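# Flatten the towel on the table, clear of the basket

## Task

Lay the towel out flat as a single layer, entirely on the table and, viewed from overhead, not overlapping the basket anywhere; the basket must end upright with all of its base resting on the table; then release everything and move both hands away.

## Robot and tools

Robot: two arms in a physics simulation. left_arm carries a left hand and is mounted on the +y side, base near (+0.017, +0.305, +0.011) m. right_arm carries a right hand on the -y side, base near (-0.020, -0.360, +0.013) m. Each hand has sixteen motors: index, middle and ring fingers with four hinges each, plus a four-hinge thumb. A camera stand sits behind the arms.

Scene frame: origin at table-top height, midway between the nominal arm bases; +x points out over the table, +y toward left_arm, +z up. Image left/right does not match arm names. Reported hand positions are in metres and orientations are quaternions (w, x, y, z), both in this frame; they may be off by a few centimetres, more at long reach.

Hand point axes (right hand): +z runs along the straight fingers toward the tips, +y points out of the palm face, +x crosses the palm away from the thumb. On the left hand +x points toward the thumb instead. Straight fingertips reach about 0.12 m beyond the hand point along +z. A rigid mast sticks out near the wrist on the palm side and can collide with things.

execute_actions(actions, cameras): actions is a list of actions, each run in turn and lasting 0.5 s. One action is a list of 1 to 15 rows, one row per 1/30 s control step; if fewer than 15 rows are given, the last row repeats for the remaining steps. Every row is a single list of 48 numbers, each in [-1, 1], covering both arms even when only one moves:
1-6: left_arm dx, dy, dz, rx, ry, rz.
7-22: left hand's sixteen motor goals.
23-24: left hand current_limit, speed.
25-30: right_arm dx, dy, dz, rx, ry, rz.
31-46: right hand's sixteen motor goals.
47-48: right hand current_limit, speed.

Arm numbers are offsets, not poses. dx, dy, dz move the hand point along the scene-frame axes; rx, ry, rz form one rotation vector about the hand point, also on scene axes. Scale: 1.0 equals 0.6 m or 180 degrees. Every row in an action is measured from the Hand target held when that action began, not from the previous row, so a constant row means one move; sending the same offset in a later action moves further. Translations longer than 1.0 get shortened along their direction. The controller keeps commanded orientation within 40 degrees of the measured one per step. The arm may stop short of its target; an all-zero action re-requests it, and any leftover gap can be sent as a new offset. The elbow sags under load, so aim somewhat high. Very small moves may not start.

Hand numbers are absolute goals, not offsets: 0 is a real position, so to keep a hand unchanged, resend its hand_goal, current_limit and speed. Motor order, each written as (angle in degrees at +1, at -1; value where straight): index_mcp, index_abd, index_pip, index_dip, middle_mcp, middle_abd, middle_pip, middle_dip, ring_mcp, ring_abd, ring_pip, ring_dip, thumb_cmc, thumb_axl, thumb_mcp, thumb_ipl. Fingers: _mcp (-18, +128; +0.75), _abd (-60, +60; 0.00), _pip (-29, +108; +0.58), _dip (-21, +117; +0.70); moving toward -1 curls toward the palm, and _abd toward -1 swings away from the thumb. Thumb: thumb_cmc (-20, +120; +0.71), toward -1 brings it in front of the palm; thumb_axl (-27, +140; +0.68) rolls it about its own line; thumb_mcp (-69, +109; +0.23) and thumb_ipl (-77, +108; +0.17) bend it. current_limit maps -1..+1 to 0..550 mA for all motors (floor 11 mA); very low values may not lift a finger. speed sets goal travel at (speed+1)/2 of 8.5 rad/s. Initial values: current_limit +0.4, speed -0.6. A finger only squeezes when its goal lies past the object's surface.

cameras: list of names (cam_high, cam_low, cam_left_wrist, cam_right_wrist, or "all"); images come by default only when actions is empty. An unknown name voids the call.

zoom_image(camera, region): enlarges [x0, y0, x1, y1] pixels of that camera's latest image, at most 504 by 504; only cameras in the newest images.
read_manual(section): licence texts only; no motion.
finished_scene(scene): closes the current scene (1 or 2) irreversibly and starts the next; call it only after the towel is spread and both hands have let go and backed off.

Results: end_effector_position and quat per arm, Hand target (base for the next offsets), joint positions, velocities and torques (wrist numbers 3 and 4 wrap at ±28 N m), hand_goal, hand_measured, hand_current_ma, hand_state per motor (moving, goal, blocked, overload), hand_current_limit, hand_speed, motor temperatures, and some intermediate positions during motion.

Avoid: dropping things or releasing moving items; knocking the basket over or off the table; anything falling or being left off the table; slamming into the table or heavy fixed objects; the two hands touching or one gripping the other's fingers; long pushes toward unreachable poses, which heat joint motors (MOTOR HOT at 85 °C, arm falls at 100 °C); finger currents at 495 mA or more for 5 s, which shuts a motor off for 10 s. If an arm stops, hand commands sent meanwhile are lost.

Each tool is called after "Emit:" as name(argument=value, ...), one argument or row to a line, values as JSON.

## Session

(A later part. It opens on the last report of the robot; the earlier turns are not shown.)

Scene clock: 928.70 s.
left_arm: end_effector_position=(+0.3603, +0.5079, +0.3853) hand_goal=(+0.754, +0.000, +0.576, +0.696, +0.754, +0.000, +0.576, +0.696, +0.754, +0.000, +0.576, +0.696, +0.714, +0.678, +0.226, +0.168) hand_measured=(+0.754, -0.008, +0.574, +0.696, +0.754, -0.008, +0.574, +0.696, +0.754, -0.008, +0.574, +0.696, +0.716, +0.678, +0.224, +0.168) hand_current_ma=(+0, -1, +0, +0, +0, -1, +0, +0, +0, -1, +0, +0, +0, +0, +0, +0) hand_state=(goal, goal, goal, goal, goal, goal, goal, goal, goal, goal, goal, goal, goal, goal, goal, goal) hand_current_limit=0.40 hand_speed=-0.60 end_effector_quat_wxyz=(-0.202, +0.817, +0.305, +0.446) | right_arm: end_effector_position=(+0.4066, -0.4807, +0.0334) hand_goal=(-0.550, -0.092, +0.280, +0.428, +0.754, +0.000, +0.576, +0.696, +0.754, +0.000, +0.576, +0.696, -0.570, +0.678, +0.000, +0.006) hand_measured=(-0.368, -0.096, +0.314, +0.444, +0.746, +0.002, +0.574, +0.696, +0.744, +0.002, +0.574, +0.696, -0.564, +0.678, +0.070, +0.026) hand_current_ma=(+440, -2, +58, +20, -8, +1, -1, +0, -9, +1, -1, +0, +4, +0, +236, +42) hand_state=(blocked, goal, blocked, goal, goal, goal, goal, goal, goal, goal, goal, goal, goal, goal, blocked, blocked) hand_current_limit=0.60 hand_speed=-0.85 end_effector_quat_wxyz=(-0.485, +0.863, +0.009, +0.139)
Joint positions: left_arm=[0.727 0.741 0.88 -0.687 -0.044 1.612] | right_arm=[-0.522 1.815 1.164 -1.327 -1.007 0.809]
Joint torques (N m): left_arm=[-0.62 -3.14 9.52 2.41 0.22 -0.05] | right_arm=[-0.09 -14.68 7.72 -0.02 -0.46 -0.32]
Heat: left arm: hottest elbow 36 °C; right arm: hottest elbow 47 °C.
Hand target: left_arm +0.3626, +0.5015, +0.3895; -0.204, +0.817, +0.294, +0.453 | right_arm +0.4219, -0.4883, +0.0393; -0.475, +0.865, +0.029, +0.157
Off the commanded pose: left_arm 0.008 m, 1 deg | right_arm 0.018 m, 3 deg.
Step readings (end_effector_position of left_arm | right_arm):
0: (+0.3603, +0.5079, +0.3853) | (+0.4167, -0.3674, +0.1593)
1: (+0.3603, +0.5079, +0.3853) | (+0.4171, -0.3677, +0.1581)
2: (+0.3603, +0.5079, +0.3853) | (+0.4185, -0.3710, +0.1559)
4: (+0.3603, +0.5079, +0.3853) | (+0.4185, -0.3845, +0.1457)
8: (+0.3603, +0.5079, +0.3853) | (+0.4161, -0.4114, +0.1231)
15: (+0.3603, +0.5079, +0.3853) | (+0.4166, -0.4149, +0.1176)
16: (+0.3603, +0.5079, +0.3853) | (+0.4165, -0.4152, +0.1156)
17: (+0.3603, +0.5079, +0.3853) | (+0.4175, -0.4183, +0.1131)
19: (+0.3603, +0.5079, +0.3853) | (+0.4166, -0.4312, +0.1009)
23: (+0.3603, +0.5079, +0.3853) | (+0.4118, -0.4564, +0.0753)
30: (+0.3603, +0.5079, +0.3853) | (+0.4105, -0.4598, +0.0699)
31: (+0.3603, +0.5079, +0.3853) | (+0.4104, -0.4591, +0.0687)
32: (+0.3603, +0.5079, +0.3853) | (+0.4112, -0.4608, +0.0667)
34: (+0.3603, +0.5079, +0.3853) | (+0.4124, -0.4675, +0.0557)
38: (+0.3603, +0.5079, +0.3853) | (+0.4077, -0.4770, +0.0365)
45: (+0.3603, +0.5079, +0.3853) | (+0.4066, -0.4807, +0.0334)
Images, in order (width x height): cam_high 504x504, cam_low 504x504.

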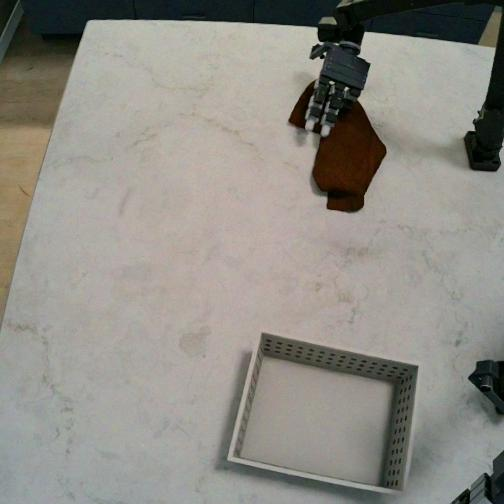

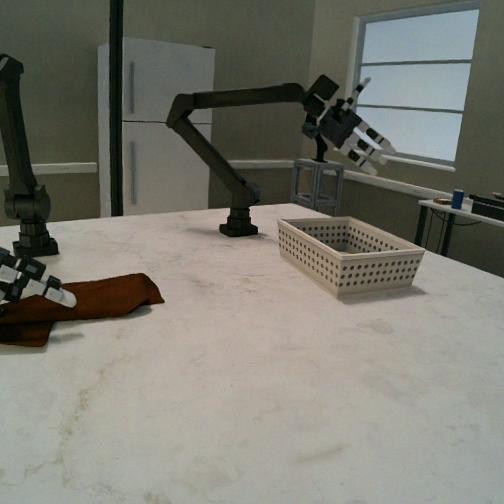

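Emit:
execute_actions(
  actions=[
    [[0,0,0.0,0,0,0,0.754,0,0.576,0.696,0.754,0,0.576,0.696,0.754,0,0.576,0.696,0.714,0.678,0.226,0.168,0.4,-0.6,0,0,-0.01,0,0,0,-0.2,-0.093,0.14,0.4276,0.754,0,0.576,0.696,0.754,0,0.576,0.696,-0.571,0.678,0.15,0.0054,0.4,-0.8]],
    [[0,0,0,0,0,0,0.754,0,0.576,0.696,0.754,0,0.576,0.696,0.754,0,0.576,0.696,0.714,0.678,0.226,0.168,0.4,-0.6,0,0,0.05,0,0,0,-0.0685,-0.093,0.0657,0.4276,0.754,0,0.576,0.696,0.754,0,0.576,0.696,-0.571,0.678,0.225,0.0054,0.4,-0.7]],
    [[0,0,0,0,0,0,0.754,0,0.576,0.696,0.754,0,0.576,0.696,0.754,0,0.576,0.696,0.714,0.678,0.226,0.168,0.4,-0.6,0,0,0.12,0,0,0,-0.0685,-0.093,0.0657,0.4276,0.754,0,0.576,0.696,0.754,0,0.576,0.696,-0.571,0.678,0.225,0.0054,0.4,-0.6]],
    [[0,0,0,0,0,0,0.754,0,0.576,0.696,0.754,0,0.576,0.696,0.754,0,0.576,0.696,0.714,0.678,0.226,0.168,0.4,-0.6,0.04,-0.04,0.12,0,0,0,-0.0685,-0.093,0.0657,0.4276,0.754,0,0.576,0.696,0.754,0,0.576,0.696,-0.571,0.678,0.225,0.0054,0.4,-0.6]],
    [[0,0,0,0,0,0,0.754,0,0.576,0.696,0.754,0,0.576,0.696,0.754,0,0.576,0.696,0.714,0.678,0.226,0.168,0.4,-0.6,0.04,-0.04,0.08,-0.1,0,0,0.754,0,0.576,0.696,0.754,0,0.576,0.696,0.754,0,0.576,0.696,0.714,0.678,0.225,0.168,0.4,-0.6]],
  ],
  cameras=["cam_low", "cam_high", "cam_right_wrist"],
)

Emit:
zoom_image(
  camera="cam_high",
  region=[260, 60, 420, 230],
)

Scene clock: 940.40 s.
left_arm: end_effector_position=(+0.3603, +0.5079, +0.3853) hand_goal=(+0.754, +0.000, +0.576, +0.696, +0.754, +0.000, +0.576, +0.696, +0.754, +0.000, +0.576, +0.696, +0.714, +0.678, +0.226, +0.168) hand_measured=(+0.754, -0.008, +0.574, +0.696, +0.754, -0.008, +0.574, +0.696, +0.754, -0.008, +0.574, +0.696, +0.716, +0.678, +0.224, +0.168) hand_current_ma=(+0, -1, +0, +0, +0, -1, +0, +0, +0, -1, +0, +0, +0, +0, +0, +0) hand_state=(goal, goal, goal, goal, goal, goal, goal, goal, goal, goal, goal, goal, goal, goal, goal, goal) hand_current_limit=0.40 hand_speed=-0.60 end_effector_quat_wxyz=(-0.202, +0.817, +0.305, +0.446) | right_arm: end_effector_position=(+0.4615, -0.5294, +0.2428) hand_goal=(+0.754, +0.000, +0.576, +0.696, +0.754, +0.000, +0.576, +0.696, +0.754, +0.000, +0.576, +0.696, +0.714, +0.678, +0.226, +0.168) hand_measured=(+0.738, -0.002, +0.572, +0.694, +0.742, +0.002, +0.574, +0.696, +0.742, +0.002, +0.574, +0.696, +0.698, +0.678, +0.222, +0.164) hand_current_ma=(-22, +0, -3, -1, -12, +1, -1, +0, -13, +1, -1, +0, -18, +0, -4, -2) hand_state=(goal, goal, goal, goal, goal, goal, goal, goal, goal, goal, goal, goal, goal, goal, goal, goal) hand_current_limit=0.40 hand_speed=-0.60 end_effector_quat_wxyz=(-0.343, +0.928, +0.056, +0.136)
Joint positions: left_arm=[0.727 0.741 0.88 -0.687 -0.044 1.612] | right_arm=[-0.457 1.668 1.637 -1.665 -0.748 0.95]
Joint torques (N m): left_arm=[-0.62 -3.14 9.51 2.41 0.22 -0.05] | right_arm=[0.21 -15.09 9.98 0.05 -0.45 0.15]
Heat: left arm: hottest elbow 36 °C; right arm: hottest elbow 46 °C.
Hand target: left_arm +0.3626, +0.5015, +0.3895; -0.204, +0.817, +0.294, +0.453 | right_arm +0.4699, -0.5363, +0.2553; -0.334, +0.929, +0.054, +0.151
Off the commanded pose: left_arm 0.008 m, 1 deg | right_arm 0.017 m, 2 deg.
Step readings (end_effector_position of left_arm | right_arm):
0: (+0.3603, +0.5079, +0.3853) | (+0.4066, -0.4807, +0.0334)
1: (+0.3603, +0.5079, +0.3853) | (+0.4069, -0.4809, +0.0333)
2: (+0.3603, +0.5079, +0.3853) | (+0.4072, -0.4811, +0.0332)
4: (+0.3603, +0.5079, +0.3853) | (+0.4080, -0.4808, +0.0330)
8: (+0.3603, +0.5079, +0.3853) | (+0.4091, -0.4798, +0.0329)
15: (+0.3603, +0.5079, +0.3853) | (+0.4097, -0.4809, +0.0327)
16: (+0.3603, +0.5079, +0.3853) | (+0.4088, -0.4814, +0.0339)
17: (+0.3603, +0.5079, +0.3853) | (+0.4073, -0.4813, +0.0355)
19: (+0.3603, +0.5079, +0.3853) | (+0.4055, -0.4811, +0.0397)
23: (+0.3603, +0.5079, +0.3853) | (+0.4071, -0.4820, +0.0468)
30: (+0.3603, +0.5079, +0.3853) | (+0.4077, -0.4823, +0.0479)
31: (+0.3603, +0.5079, +0.3853) | (+0.4070, -0.4819, +0.0511)
32: (+0.3603, +0.5079, +0.3853) | (+0.4013, -0.4792, +0.0570)
34: (+0.3603, +0.5079, +0.3853) | (+0.3983, -0.4768, +0.0791)
38: (+0.3603, +0.5079, +0.3853) | (+0.4101, -0.4835, +0.1212)
45: (+0.3603, +0.5079, +0.3853) | (+0.4169, -0.4872, +0.1336)
46: (+0.3603, +0.5079, +0.3853) | (+0.4160, -0.4873, +0.1369)
47: (+0.3603, +0.5079, +0.3853) | (+0.4135, -0.4867, +0.1443)
49: (+0.3603, +0.5079, +0.3853) | (+0.4242, -0.4930, +0.1658)
53: (+0.3603, +0.5079, +0.3853) | (+0.4470, -0.5059, +0.1977)
60: (+0.3603, +0.5079, +0.3853) | (+0.4460, -0.5056, +0.2014)
61: (+0.3603, +0.5079, +0.3853) | (+0.4417, -0.5122, +0.2003)
62: (+0.3603, +0.5079, +0.3853) | (+0.4361, -0.5271, +0.1984)
64: (+0.3603, +0.5079, +0.3853) | (+0.4445, -0.5396, +0.2102)
68: (+0.3603, +0.5079, +0.3853) | (+0.4621, -0.5384, +0.2375)
75: (+0.3603, +0.5079, +0.3853) | (+0.4620, -0.5293, +0.2429)
Images, in order (width x height): cam_high 504x504, cam_low 504x504, cam_right_wrist 672x504.

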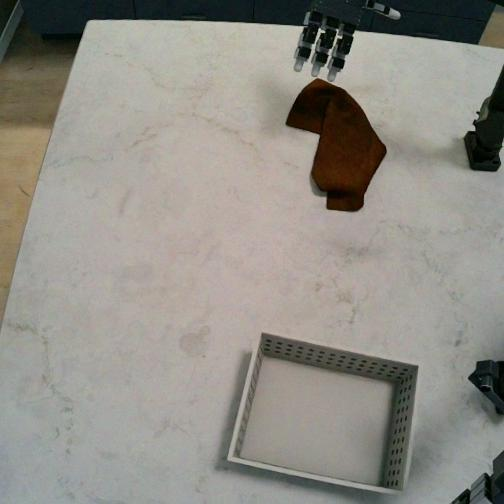

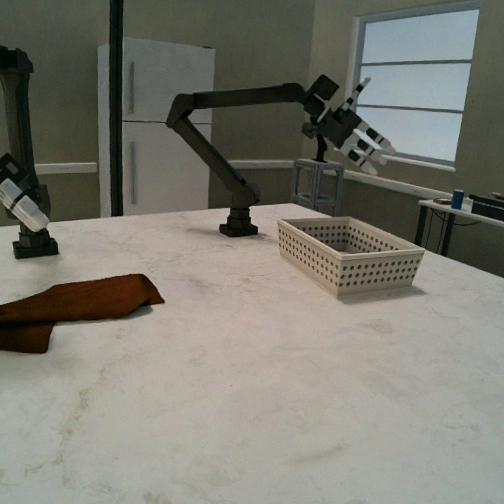

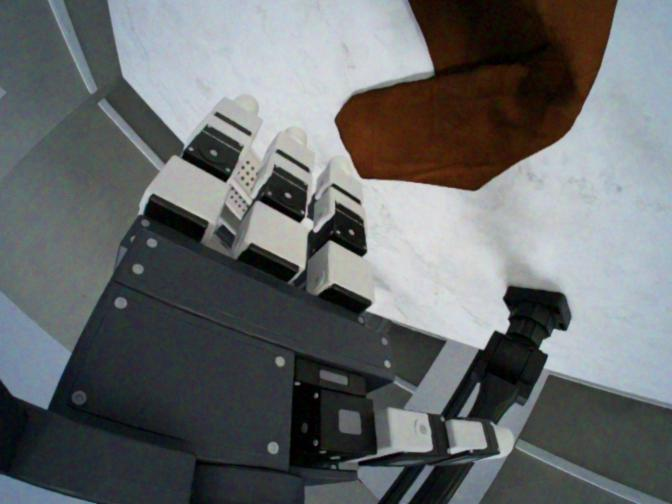

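Scaled by 2.965 from the camera's 504x504 image, which has a finer 720x720 frame.

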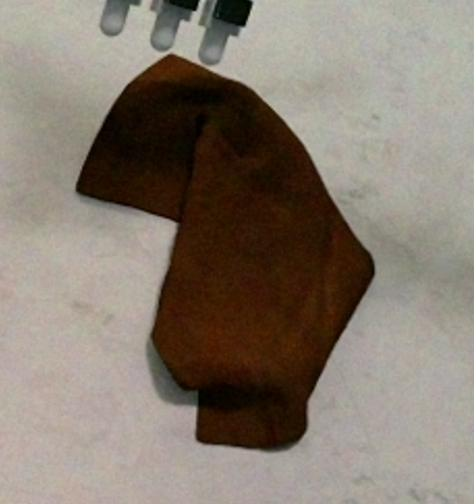

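Emit:
execute_actions(
  actions=[
    [[0,0,0.0,0,0,0,0.754,0,0.576,0.696,0.754,0,0.576,0.696,0.754,0,0.576,0.696,0.714,0.678,0.226,0.168,0.4,-0.6,0.042,0.088,0.05,-0.1089,0.0492,-0.0176,0.754,0,0.576,0.696,0.754,0,0.576,0.696,0.754,0,0.576,0.696,0.714,0.678,0.225,0.168,0.4,-0.6]],
    [[0,0,0,0,0,0,0.754,0,0.576,0.696,0.754,0,0.576,0.696,0.754,0,0.576,0.696,0.714,0.678,0.226,0.168,0.4,-0.6,0.042,0.088,0.03,-0.1089,0.0492,-0.0176,0.754,0,0.576,0.696,0.754,0,0.576,0.696,0.754,0,0.576,0.696,0.714,0.678,0.225,0.168,0.4,-0.6]],
  ],
  cameras=["cam_high", "cam_right_wrist"],
)

Emit:
zoom_image(
  camera="cam_right_wrist",
  region=[200, 0, 672, 300],
)

Scene clock: 956.00 s.
left_arm: end_effector_position=(+0.3603, +0.5079, +0.3853) hand_goal=(+0.754, +0.000, +0.576, +0.696, +0.754, +0.000, +0.576, +0.696, +0.754, +0.000, +0.576, +0.696, +0.714, +0.678, +0.226, +0.168) hand_measured=(+0.754, -0.008, +0.574, +0.696, +0.754, -0.008, +0.574, +0.696, +0.754, -0.008, +0.574, +0.696, +0.716, +0.678, +0.224, +0.168) hand_current_ma=(+0, -1, +0, +0, +0, -1, +0, +0, +0, -1, +0, +0, +0, +0, +0, +0) hand_state=(goal, goal, goal, goal, goal, goal, goal, goal, goal, goal, goal, goal, goal, goal, goal, goal) hand_current_limit=0.40 hand_speed=-0.60 end_effector_quat_wxyz=(-0.202, +0.817, +0.305, +0.446) | right_arm: end_effector_position=(+0.5137, -0.4338, +0.2860) hand_goal=(+0.754, +0.000, +0.576, +0.696, +0.754, +0.000, +0.576, +0.696, +0.754, +0.000, +0.576, +0.696, +0.714, +0.678, +0.226, +0.168) hand_measured=(+0.752, +0.002, +0.574, +0.694, +0.752, +0.002, +0.574, +0.696, +0.754, +0.002, +0.574, +0.696, +0.714, +0.678, +0.222, +0.166) hand_current_ma=(+0, +0, -1, -1, +0, +1, -1, +0, +0, +1, -1, +0, +0, +0, -4, -2) hand_state=(goal, goal, goal, goal, goal, goal, goal, goal, goal, goal, goal, goal, goal, goal, goal, goal) hand_current_limit=0.40 hand_speed=-0.60 end_effector_quat_wxyz=(+0.000, +1.000, +0.008, -0.007)
Joint positions: left_arm=[0.727 0.741 0.88 -0.687 -0.044 1.612] | right_arm=[0.015 1.812 1.913 -1.686 -0.001 1.577]
Joint torques (N m): left_arm=[-0.62 -3.08 9.52 2.43 0.22 -0.05] | right_arm=[0.38 -17.79 10.76 -0.44 0.12 0.15]
Heat: left arm: hottest elbow 36 °C; right arm: hottest elbow 46 °C.
Hand target: left_arm +0.3626, +0.5015, +0.3895; -0.204, +0.817, +0.294, +0.453 | right_arm +0.5203, -0.4307, +0.3033; +0.000, +1.000, +0.000, +0.000
Off the commanded pose: left_arm 0.008 m, 1 deg | right_arm 0.019 m, 1 deg.
joint sent to its limit (right arm) — joint 4 (wrist pitch), lower limit. The joint targets are off in position, not in orientation.
Step readings (end_effector_position of left_arm | right_arm):
0: (+0.3603, +0.5079, +0.3853) | (+0.4615, -0.5294, +0.2428)
1: (+0.3603, +0.5079, +0.3853) | (+0.4569, -0.5363, +0.2418)
2: (+0.3603, +0.5079, +0.3853) | (+0.4532, -0.5537, +0.2417)
4: (+0.3603, +0.5079, +0.3853) | (+0.4667, -0.5427, +0.2491)
8: (+0.3603, +0.5079, +0.3853) | (+0.4892, -0.4708, +0.2658)
15: (+0.3603, +0.5079, +0.3853) | (+0.4904, -0.4623, +0.2743)
16: (+0.3603, +0.5079, +0.3853) | (+0.4862, -0.4756, +0.2772)
17: (+0.3603, +0.5079, +0.3853) | (+0.4853, -0.4986, +0.2895)
19: (+0.3603, +0.5079, +0.3853) | (+0.4981, -0.4948, +0.3050)
23: (+0.3603, +0.5079, +0.3853) | (+0.5202, -0.4341, +0.3001)
30: (+0.3603, +0.5079, +0.3853) | (+0.5175, -0.4089, +0.2858)
Images, in order (width x height): cam_high 504x504, cam_right_wrist 672x504.

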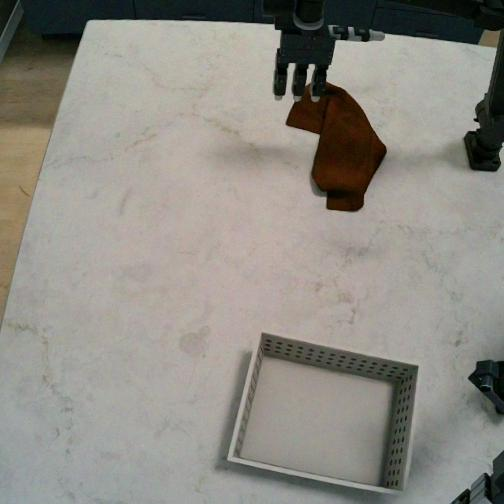

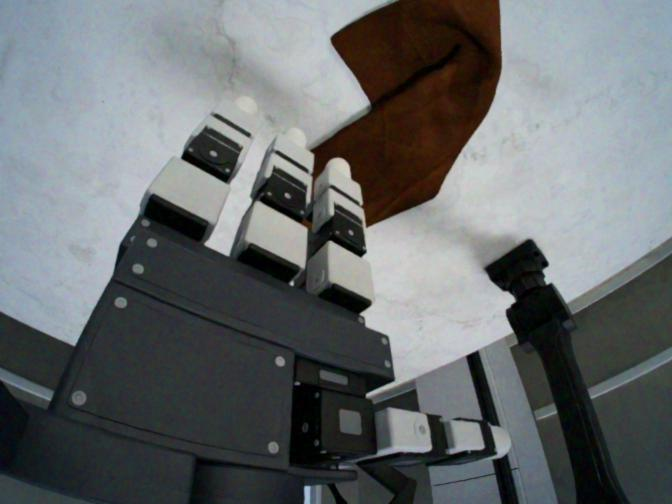

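Scaled by 1.068 from the camera's 672x504 image, which has a finer 960x720 frame.

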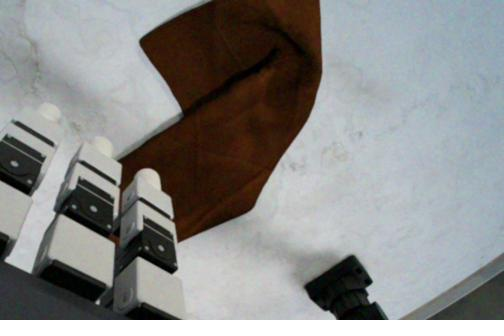

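Emit:
execute_actions(
  actions=[
    [[0,0,0.0,0,0,0,0.754,0,0.576,0.696,0.754,0,0.576,0.696,0.754,0,0.576,0.696,0.714,0.678,0.226,0.168,0.4,-0.6,0,0,0.05,-0.108,-0.087,0,0.754,0,0.576,0.696,0.754,0,0.576,0.696,0.754,0,0.576,0.696,0.714,0.678,0.225,0.168,0.4,-0.6]],
    [[0,0,0.0,0,0,0,0.754,0,0.576,0.696,0.754,0,0.576,0.696,0.754,0,0.576,0.696,0.714,0.678,0.226,0.168,0.4,-0.6,0,-0.05,0.05,-0.05,-0.04,0,0.754,0,0.576,0.696,0.754,0,0.576,0.696,0.754,0,0.576,0.696,0.714,0.678,0.225,0.168,0.4,-0.6]],
  ],
  cameras=["cam_right_wrist"],
)

Emit:
zoom_image(
  camera="cam_right_wrist",
  region=[200, 0, 600, 300],
)

Scene clock: 976.30 s.
left_arm: end_effector_position=(+0.3603, +0.5079, +0.3853) hand_goal=(+0.754, +0.000, +0.576, +0.696, +0.754, +0.000, +0.576, +0.696, +0.754, +0.000, +0.576, +0.696, +0.714, +0.678, +0.226, +0.168) hand_measured=(+0.754, -0.008, +0.574, +0.696, +0.754, -0.008, +0.574, +0.696, +0.754, -0.008, +0.574, +0.696, +0.716, +0.678, +0.224, +0.168) hand_current_ma=(+0, -1, +0, +0, +0, -1, +0, +0, +0, -1, +0, +0, +0, +0, +0, +0) hand_state=(goal, goal, goal, goal, goal, goal, goal, goal, goal, goal, goal, goal, goal, goal, goal, goal) hand_current_limit=0.40 hand_speed=-0.60 end_effector_quat_wxyz=(-0.202, +0.817, +0.305, +0.446) | right_arm: end_effector_position=(+0.5162, -0.4631, +0.3537) hand_goal=(+0.754, +0.000, +0.576, +0.696, +0.754, +0.000, +0.576, +0.696, +0.754, +0.000, +0.576, +0.696, +0.714, +0.678, +0.226, +0.168) hand_measured=(+0.756, +0.002, +0.578, +0.694, +0.756, +0.002, +0.578, +0.696, +0.756, +0.002, +0.578, +0.696, +0.716, +0.678, +0.222, +0.166) hand_current_ma=(+1, +1, +0, -1, +1, +1, +0, +0, +1, +1, +0, +0, +2, +0, -3, -1) hand_state=(goal, goal, goal, goal, goal, goal, goal, goal, goal, goal, goal, goal, goal, goal, goal, goal) hand_current_limit=0.40 hand_speed=-0.60 end_effector_quat_wxyz=(+0.242, +0.953, -0.007, +0.180)
Joint positions: left_arm=[0.727 0.741 0.88 -0.687 -0.044 1.612] | right_arm=[0.101 1.607 1.646 -1.272 0.521 1.603]
Joint torques (N m): left_arm=[-0.56 -3.08 9.54 2.41 0.22 -0.05] | right_arm=[0.26 -16.21 8.59 1.57 0.6 -0.28]
Heat: left arm: hottest elbow 36 °C; right arm: hottest elbow 48 °C.
Hand target: left_arm +0.3626, +0.5015, +0.3895; -0.204, +0.817, +0.294, +0.453 | right_arm +0.5203, -0.4607, +0.3633; +0.244, +0.950, +0.000, +0.196
Off the commanded pose: left_arm 0.008 m, 1 deg | right_arm 0.011 m, 2 deg.
Step readings (end_effector_position of left_arm | right_arm):
0: (+0.3603, +0.5079, +0.3853) | (+0.5137, -0.4338, +0.2860)
1: (+0.3603, +0.5079, +0.3853) | (+0.5147, -0.4404, +0.2898)
2: (+0.3603, +0.5079, +0.3853) | (+0.5195, -0.4580, +0.3024)
4: (+0.3603, +0.5079, +0.3853) | (+0.5171, -0.4599, +0.3108)
8: (+0.3603, +0.5079, +0.3853) | (+0.5153, -0.4334, +0.3247)
15: (+0.3603, +0.5079, +0.3853) | (+0.5173, -0.4221, +0.3315)
16: (+0.3603, +0.5079, +0.3853) | (+0.5175, -0.4271, +0.3350)
17: (+0.3603, +0.5079, +0.3853) | (+0.5184, -0.4362, +0.3424)
19: (+0.3603, +0.5079, +0.3853) | (+0.5168, -0.4466, +0.3453)
23: (+0.3603, +0.5079, +0.3853) | (+0.5155, -0.4613, +0.3499)
30: (+0.3603, +0.5079, +0.3853) | (+0.5160, -0.4631, +0.3535)
Images, in order (width x height): cam_right_wrist 672x504.

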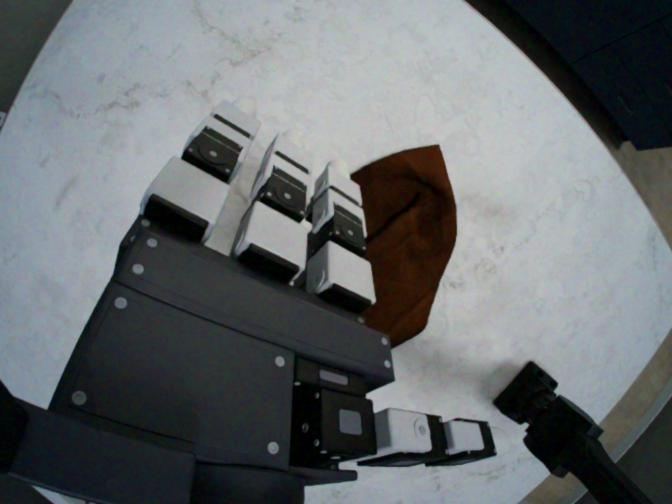

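Scaled by 1.260 from the camera's 672x504 image, which has a finer 960x720 frame.

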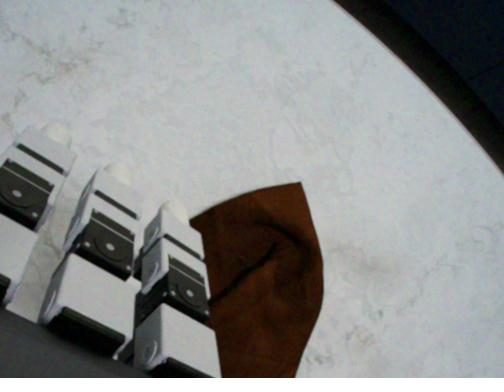

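Emit:
execute_actions(
  actions=[
    [[0,0,0.0,0,0,0,0.754,0,0.576,0.696,0.754,0,0.576,0.696,0.754,0,0.576,0.696,0.714,0.678,0.226,0.168,0.4,-0.6,-0.0017,0.0323,0,0.1115,-0.0067,0.0268,0.754,0,0.576,0.696,0.754,0,0.576,0.696,0.754,0,0.576,0.696,0.714,0.678,0.225,0.168,0.4,-0.6]],
    [[0,0,0.0,0,0,0,0.754,0,0.576,0.696,0.754,0,0.576,0.696,0.754,0,0.576,0.696,0.714,0.678,0.226,0.168,0.4,-0.6,-0.0017,0.0323,-0.06,0.1115,-0.0067,0.0268,0.754,0,0.576,0.696,0.1,0,0.1,0.696,0.1,0,0.1,0.696,0.2,0.678,0.225,0.168,0.4,-0.6]],
    [[0,0,0.0,0,0,0,0.754,0,0.576,0.696,0.754,0,0.576,0.696,0.754,0,0.576,0.696,0.714,0.678,0.226,0.168,0.4,-0.6,-0.0017,0.0323,-0.06,0.1115,-0.0067,0.0268,0.2,-0.093,0.3,0.4276,-0.3,0,-0.5,0.696,-0.3,0,-0.5,0.696,-0.3,0.678,0.225,0.1,0.4,-0.6]],
    [[0,0,0.0,0,0,0,0.754,0,0.576,0.696,0.754,0,0.576,0.696,0.754,0,0.576,0.696,0.714,0.678,0.226,0.168,0.4,-0.6,-0.0017,0.0323,-0.07,0.1115,-0.0067,0.0268,-0.13,-0.093,0.1,0.4276,-0.479,0,-0.737,0.696,-0.479,0,-0.737,0.696,-0.571,0.678,0.2,0.0054,0.4,-0.6]],
    [[0,0,0.0,0,0,0,0.754,0,0.576,0.696,0.754,0,0.576,0.696,0.754,0,0.576,0.696,0.714,0.678,0.226,0.168,0.4,-0.6,-0.0017,0.0323,-0.12,0.1115,-0.0067,0.0268,-0.13,-0.093,0.1,0.4276,-0.479,0,-0.737,0.696,-0.479,0,-0.737,0.696,-0.571,0.678,0.2,0.0054,0.4,-0.6]],
    [[0,0,0.0,0,0,0,0.754,0,0.576,0.696,0.754,0,0.576,0.696,0.754,0,0.576,0.696,0.714,0.678,0.226,0.168,0.4,-0.6,0,0,-0.12,0,0,0,-0.13,-0.093,0.1,0.4276,-0.479,0,-0.737,0.696,-0.479,0,-0.737,0.696,-0.571,0.678,0.2,0.0054,0.4,-0.6]],
  ],
  cameras=["cam_high", "cam_low", "cam_right_wrist"],
)

Emit:
zoom_image(
  camera="cam_high",
  region=[240, 10, 420, 230],
)

Scene clock: 1049.40 s.
left_arm: end_effector_position=(+0.3603, +0.5079, +0.3853) hand_goal=(+0.754, +0.000, +0.576, +0.696, +0.754, +0.000, +0.576, +0.696, +0.754, +0.000, +0.576, +0.696, +0.714, +0.678, +0.226, +0.168) hand_measured=(+0.754, -0.008, +0.574, +0.696, +0.754, -0.008, +0.574, +0.696, +0.754, -0.008, +0.574, +0.696, +0.716, +0.678, +0.224, +0.168) hand_current_ma=(+0, -1, +0, +0, +0, -1, +0, +0, +0, -1, +0, +0, +0, +0, +0, +0) hand_state=(goal, goal, goal, goal, goal, goal, goal, goal, goal, goal, goal, goal, goal, goal, goal, goal) hand_current_limit=0.40 hand_speed=-0.60 end_effector_quat_wxyz=(-0.202, +0.817, +0.305, +0.446) | right_arm: end_effector_position=(+0.5049, -0.3625, +0.0988) hand_goal=(-0.130, -0.092, +0.100, +0.428, -0.478, +0.000, -0.736, +0.696, -0.478, +0.000, -0.736, +0.696, -0.570, +0.678, +0.200, +0.006) hand_measured=(-0.130, -0.088, +0.102, +0.430, -0.472, +0.002, -0.732, +0.696, -0.470, +0.002, -0.732, +0.696, -0.566, +0.678, +0.198, +0.008) hand_current_ma=(+0, +2, +1, +1, +5, +1, +3, +0, +6, +1, +3, +0, +3, +0, +0, +1) hand_state=(goal, goal, goal, goal, goal, goal, goal, goal, goal, goal, goal, goal, goal, goal, goal, goal) hand_current_limit=0.40 hand_speed=-0.60 end_effector_quat_wxyz=(-0.612, +0.768, -0.006, +0.191)
Joint positions: left_arm=[0.727 0.741 0.88 -0.687 -0.044 1.612] | right_arm=[-0.31 1.797 1.224 -0.956 -1.391 1.319]
Joint torques (N m): left_arm=[-0.67 -3.14 9.51 2.43 0.23 -0.05] | right_arm=[-0.21 -16.09 7.46 0.81 -0.86 -0.26]
Heat: left arm: hottest elbow 36 °C; right arm: hottest elbow 44 °C.
Hand target: left_arm +0.3626, +0.5015, +0.3895; -0.204, +0.817, +0.294, +0.453 | right_arm +0.5152, -0.3638, +0.1053; -0.608, +0.766, +0.013, +0.210
Off the commanded pose: left_arm 0.008 m, 1 deg | right_arm 0.012 m, 3 deg.
Step readings (end_effector_position of left_arm | right_arm):
0: (+0.3603, +0.5079, +0.3853) | (+0.5162, -0.4631, +0.3537)
1: (+0.3603, +0.5079, +0.3853) | (+0.5188, -0.4575, +0.3461)
2: (+0.3603, +0.5079, +0.3853) | (+0.5208, -0.4409, +0.3259)
4: (+0.3603, +0.5079, +0.3853) | (+0.5196, -0.4266, +0.3188)
8: (+0.3603, +0.5079, +0.3853) | (+0.5135, -0.4293, +0.3317)
15: (+0.3603, +0.5079, +0.3853) | (+0.5130, -0.4390, +0.3396)
16: (+0.3603, +0.5079, +0.3853) | (+0.5149, -0.4328, +0.3339)
17: (+0.3603, +0.5079, +0.3853) | (+0.5177, -0.4094, +0.3200)
19: (+0.3603, +0.5079, +0.3853) | (+0.5174, -0.3977, +0.3129)
23: (+0.3603, +0.5079, +0.3853) | (+0.5125, -0.4148, +0.3156)
30: (+0.3603, +0.5079, +0.3853) | (+0.5118, -0.4272, +0.3167)
31: (+0.3603, +0.5079, +0.3853) | (+0.5135, -0.4173, +0.3116)
32: (+0.3603, +0.5079, +0.3853) | (+0.5166, -0.3900, +0.3057)
34: (+0.3603, +0.5079, +0.3853) | (+0.5126, -0.3774, +0.2967)
38: (+0.3603, +0.5079, +0.3853) | (+0.5056, -0.3954, +0.2802)
45: (+0.3603, +0.5079, +0.3853) | (+0.5067, -0.4079, +0.2802)
46: (+0.3603, +0.5079, +0.3853) | (+0.5082, -0.3977, +0.2804)
47: (+0.3603, +0.5079, +0.3853) | (+0.5104, -0.3699, +0.2840)
49: (+0.3603, +0.5079, +0.3853) | (+0.5064, -0.3604, +0.2769)
53: (+0.3603, +0.5079, +0.3853) | (+0.5013, -0.3773, +0.2486)
60: (+0.3603, +0.5079, +0.3853) | (+0.5051, -0.3859, +0.2403)
61: (+0.3603, +0.5079, +0.3853) | (+0.5068, -0.3769, +0.2414)
62: (+0.3603, +0.5079, +0.3853) | (+0.5088, -0.3557, +0.2520)
64: (+0.3603, +0.5079, +0.3853) | (+0.5029, -0.3471, +0.2361)
68: (+0.3603, +0.5079, +0.3853) | (+0.5001, -0.3553, +0.1768)
75: (+0.3603, +0.5079, +0.3853) | (+0.5023, -0.3622, +0.1543)
76: (+0.3603, +0.5079, +0.3853) | (+0.5030, -0.3622, +0.1530)
77: (+0.3603, +0.5079, +0.3853) | (+0.5060, -0.3626, +0.1502)
79: (+0.3603, +0.5079, +0.3853) | (+0.5072, -0.3632, +0.1367)
83: (+0.3603, +0.5079, +0.3853) | (+0.5041, -0.3622, +0.1071)
90: (+0.3603, +0.5079, +0.3853) | (+0.5049, -0.3625, +0.0988)
Images, in order (width x height): cam_high 504x504, cam_low 504x504, cam_right_wrist 672x504.

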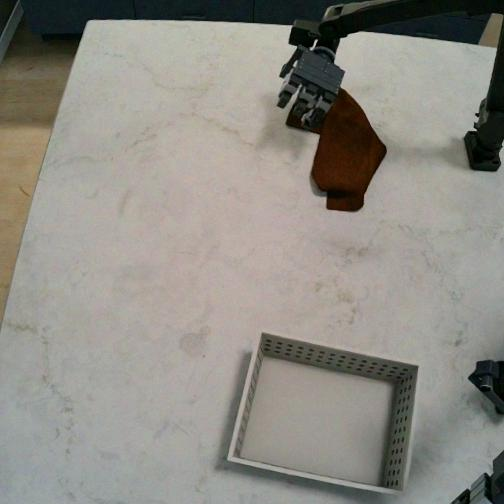

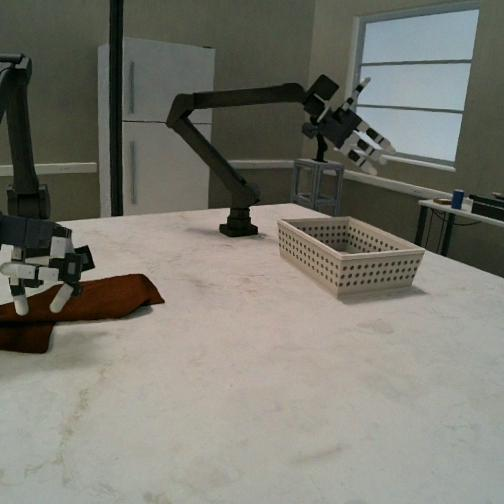

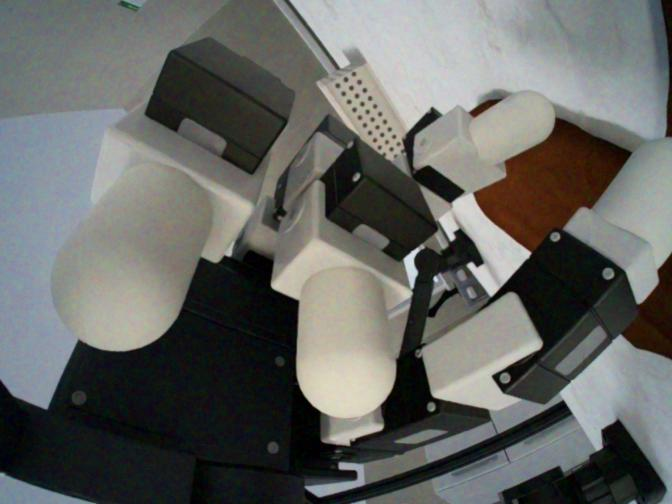

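Scaled by 2.291 from the camera's 504x504 image, which has a finer 720x720 frame.

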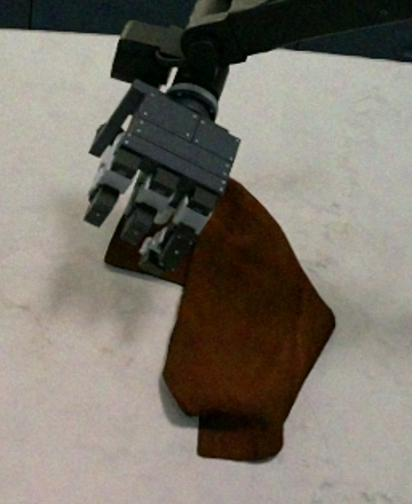

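Emit:
zoom_image(
  camera="cam_low",
  region=[0, 210, 190, 370],
)

Scaled by 2.653 from the camera's 504x504 image, which has a finer 720x720 frame.

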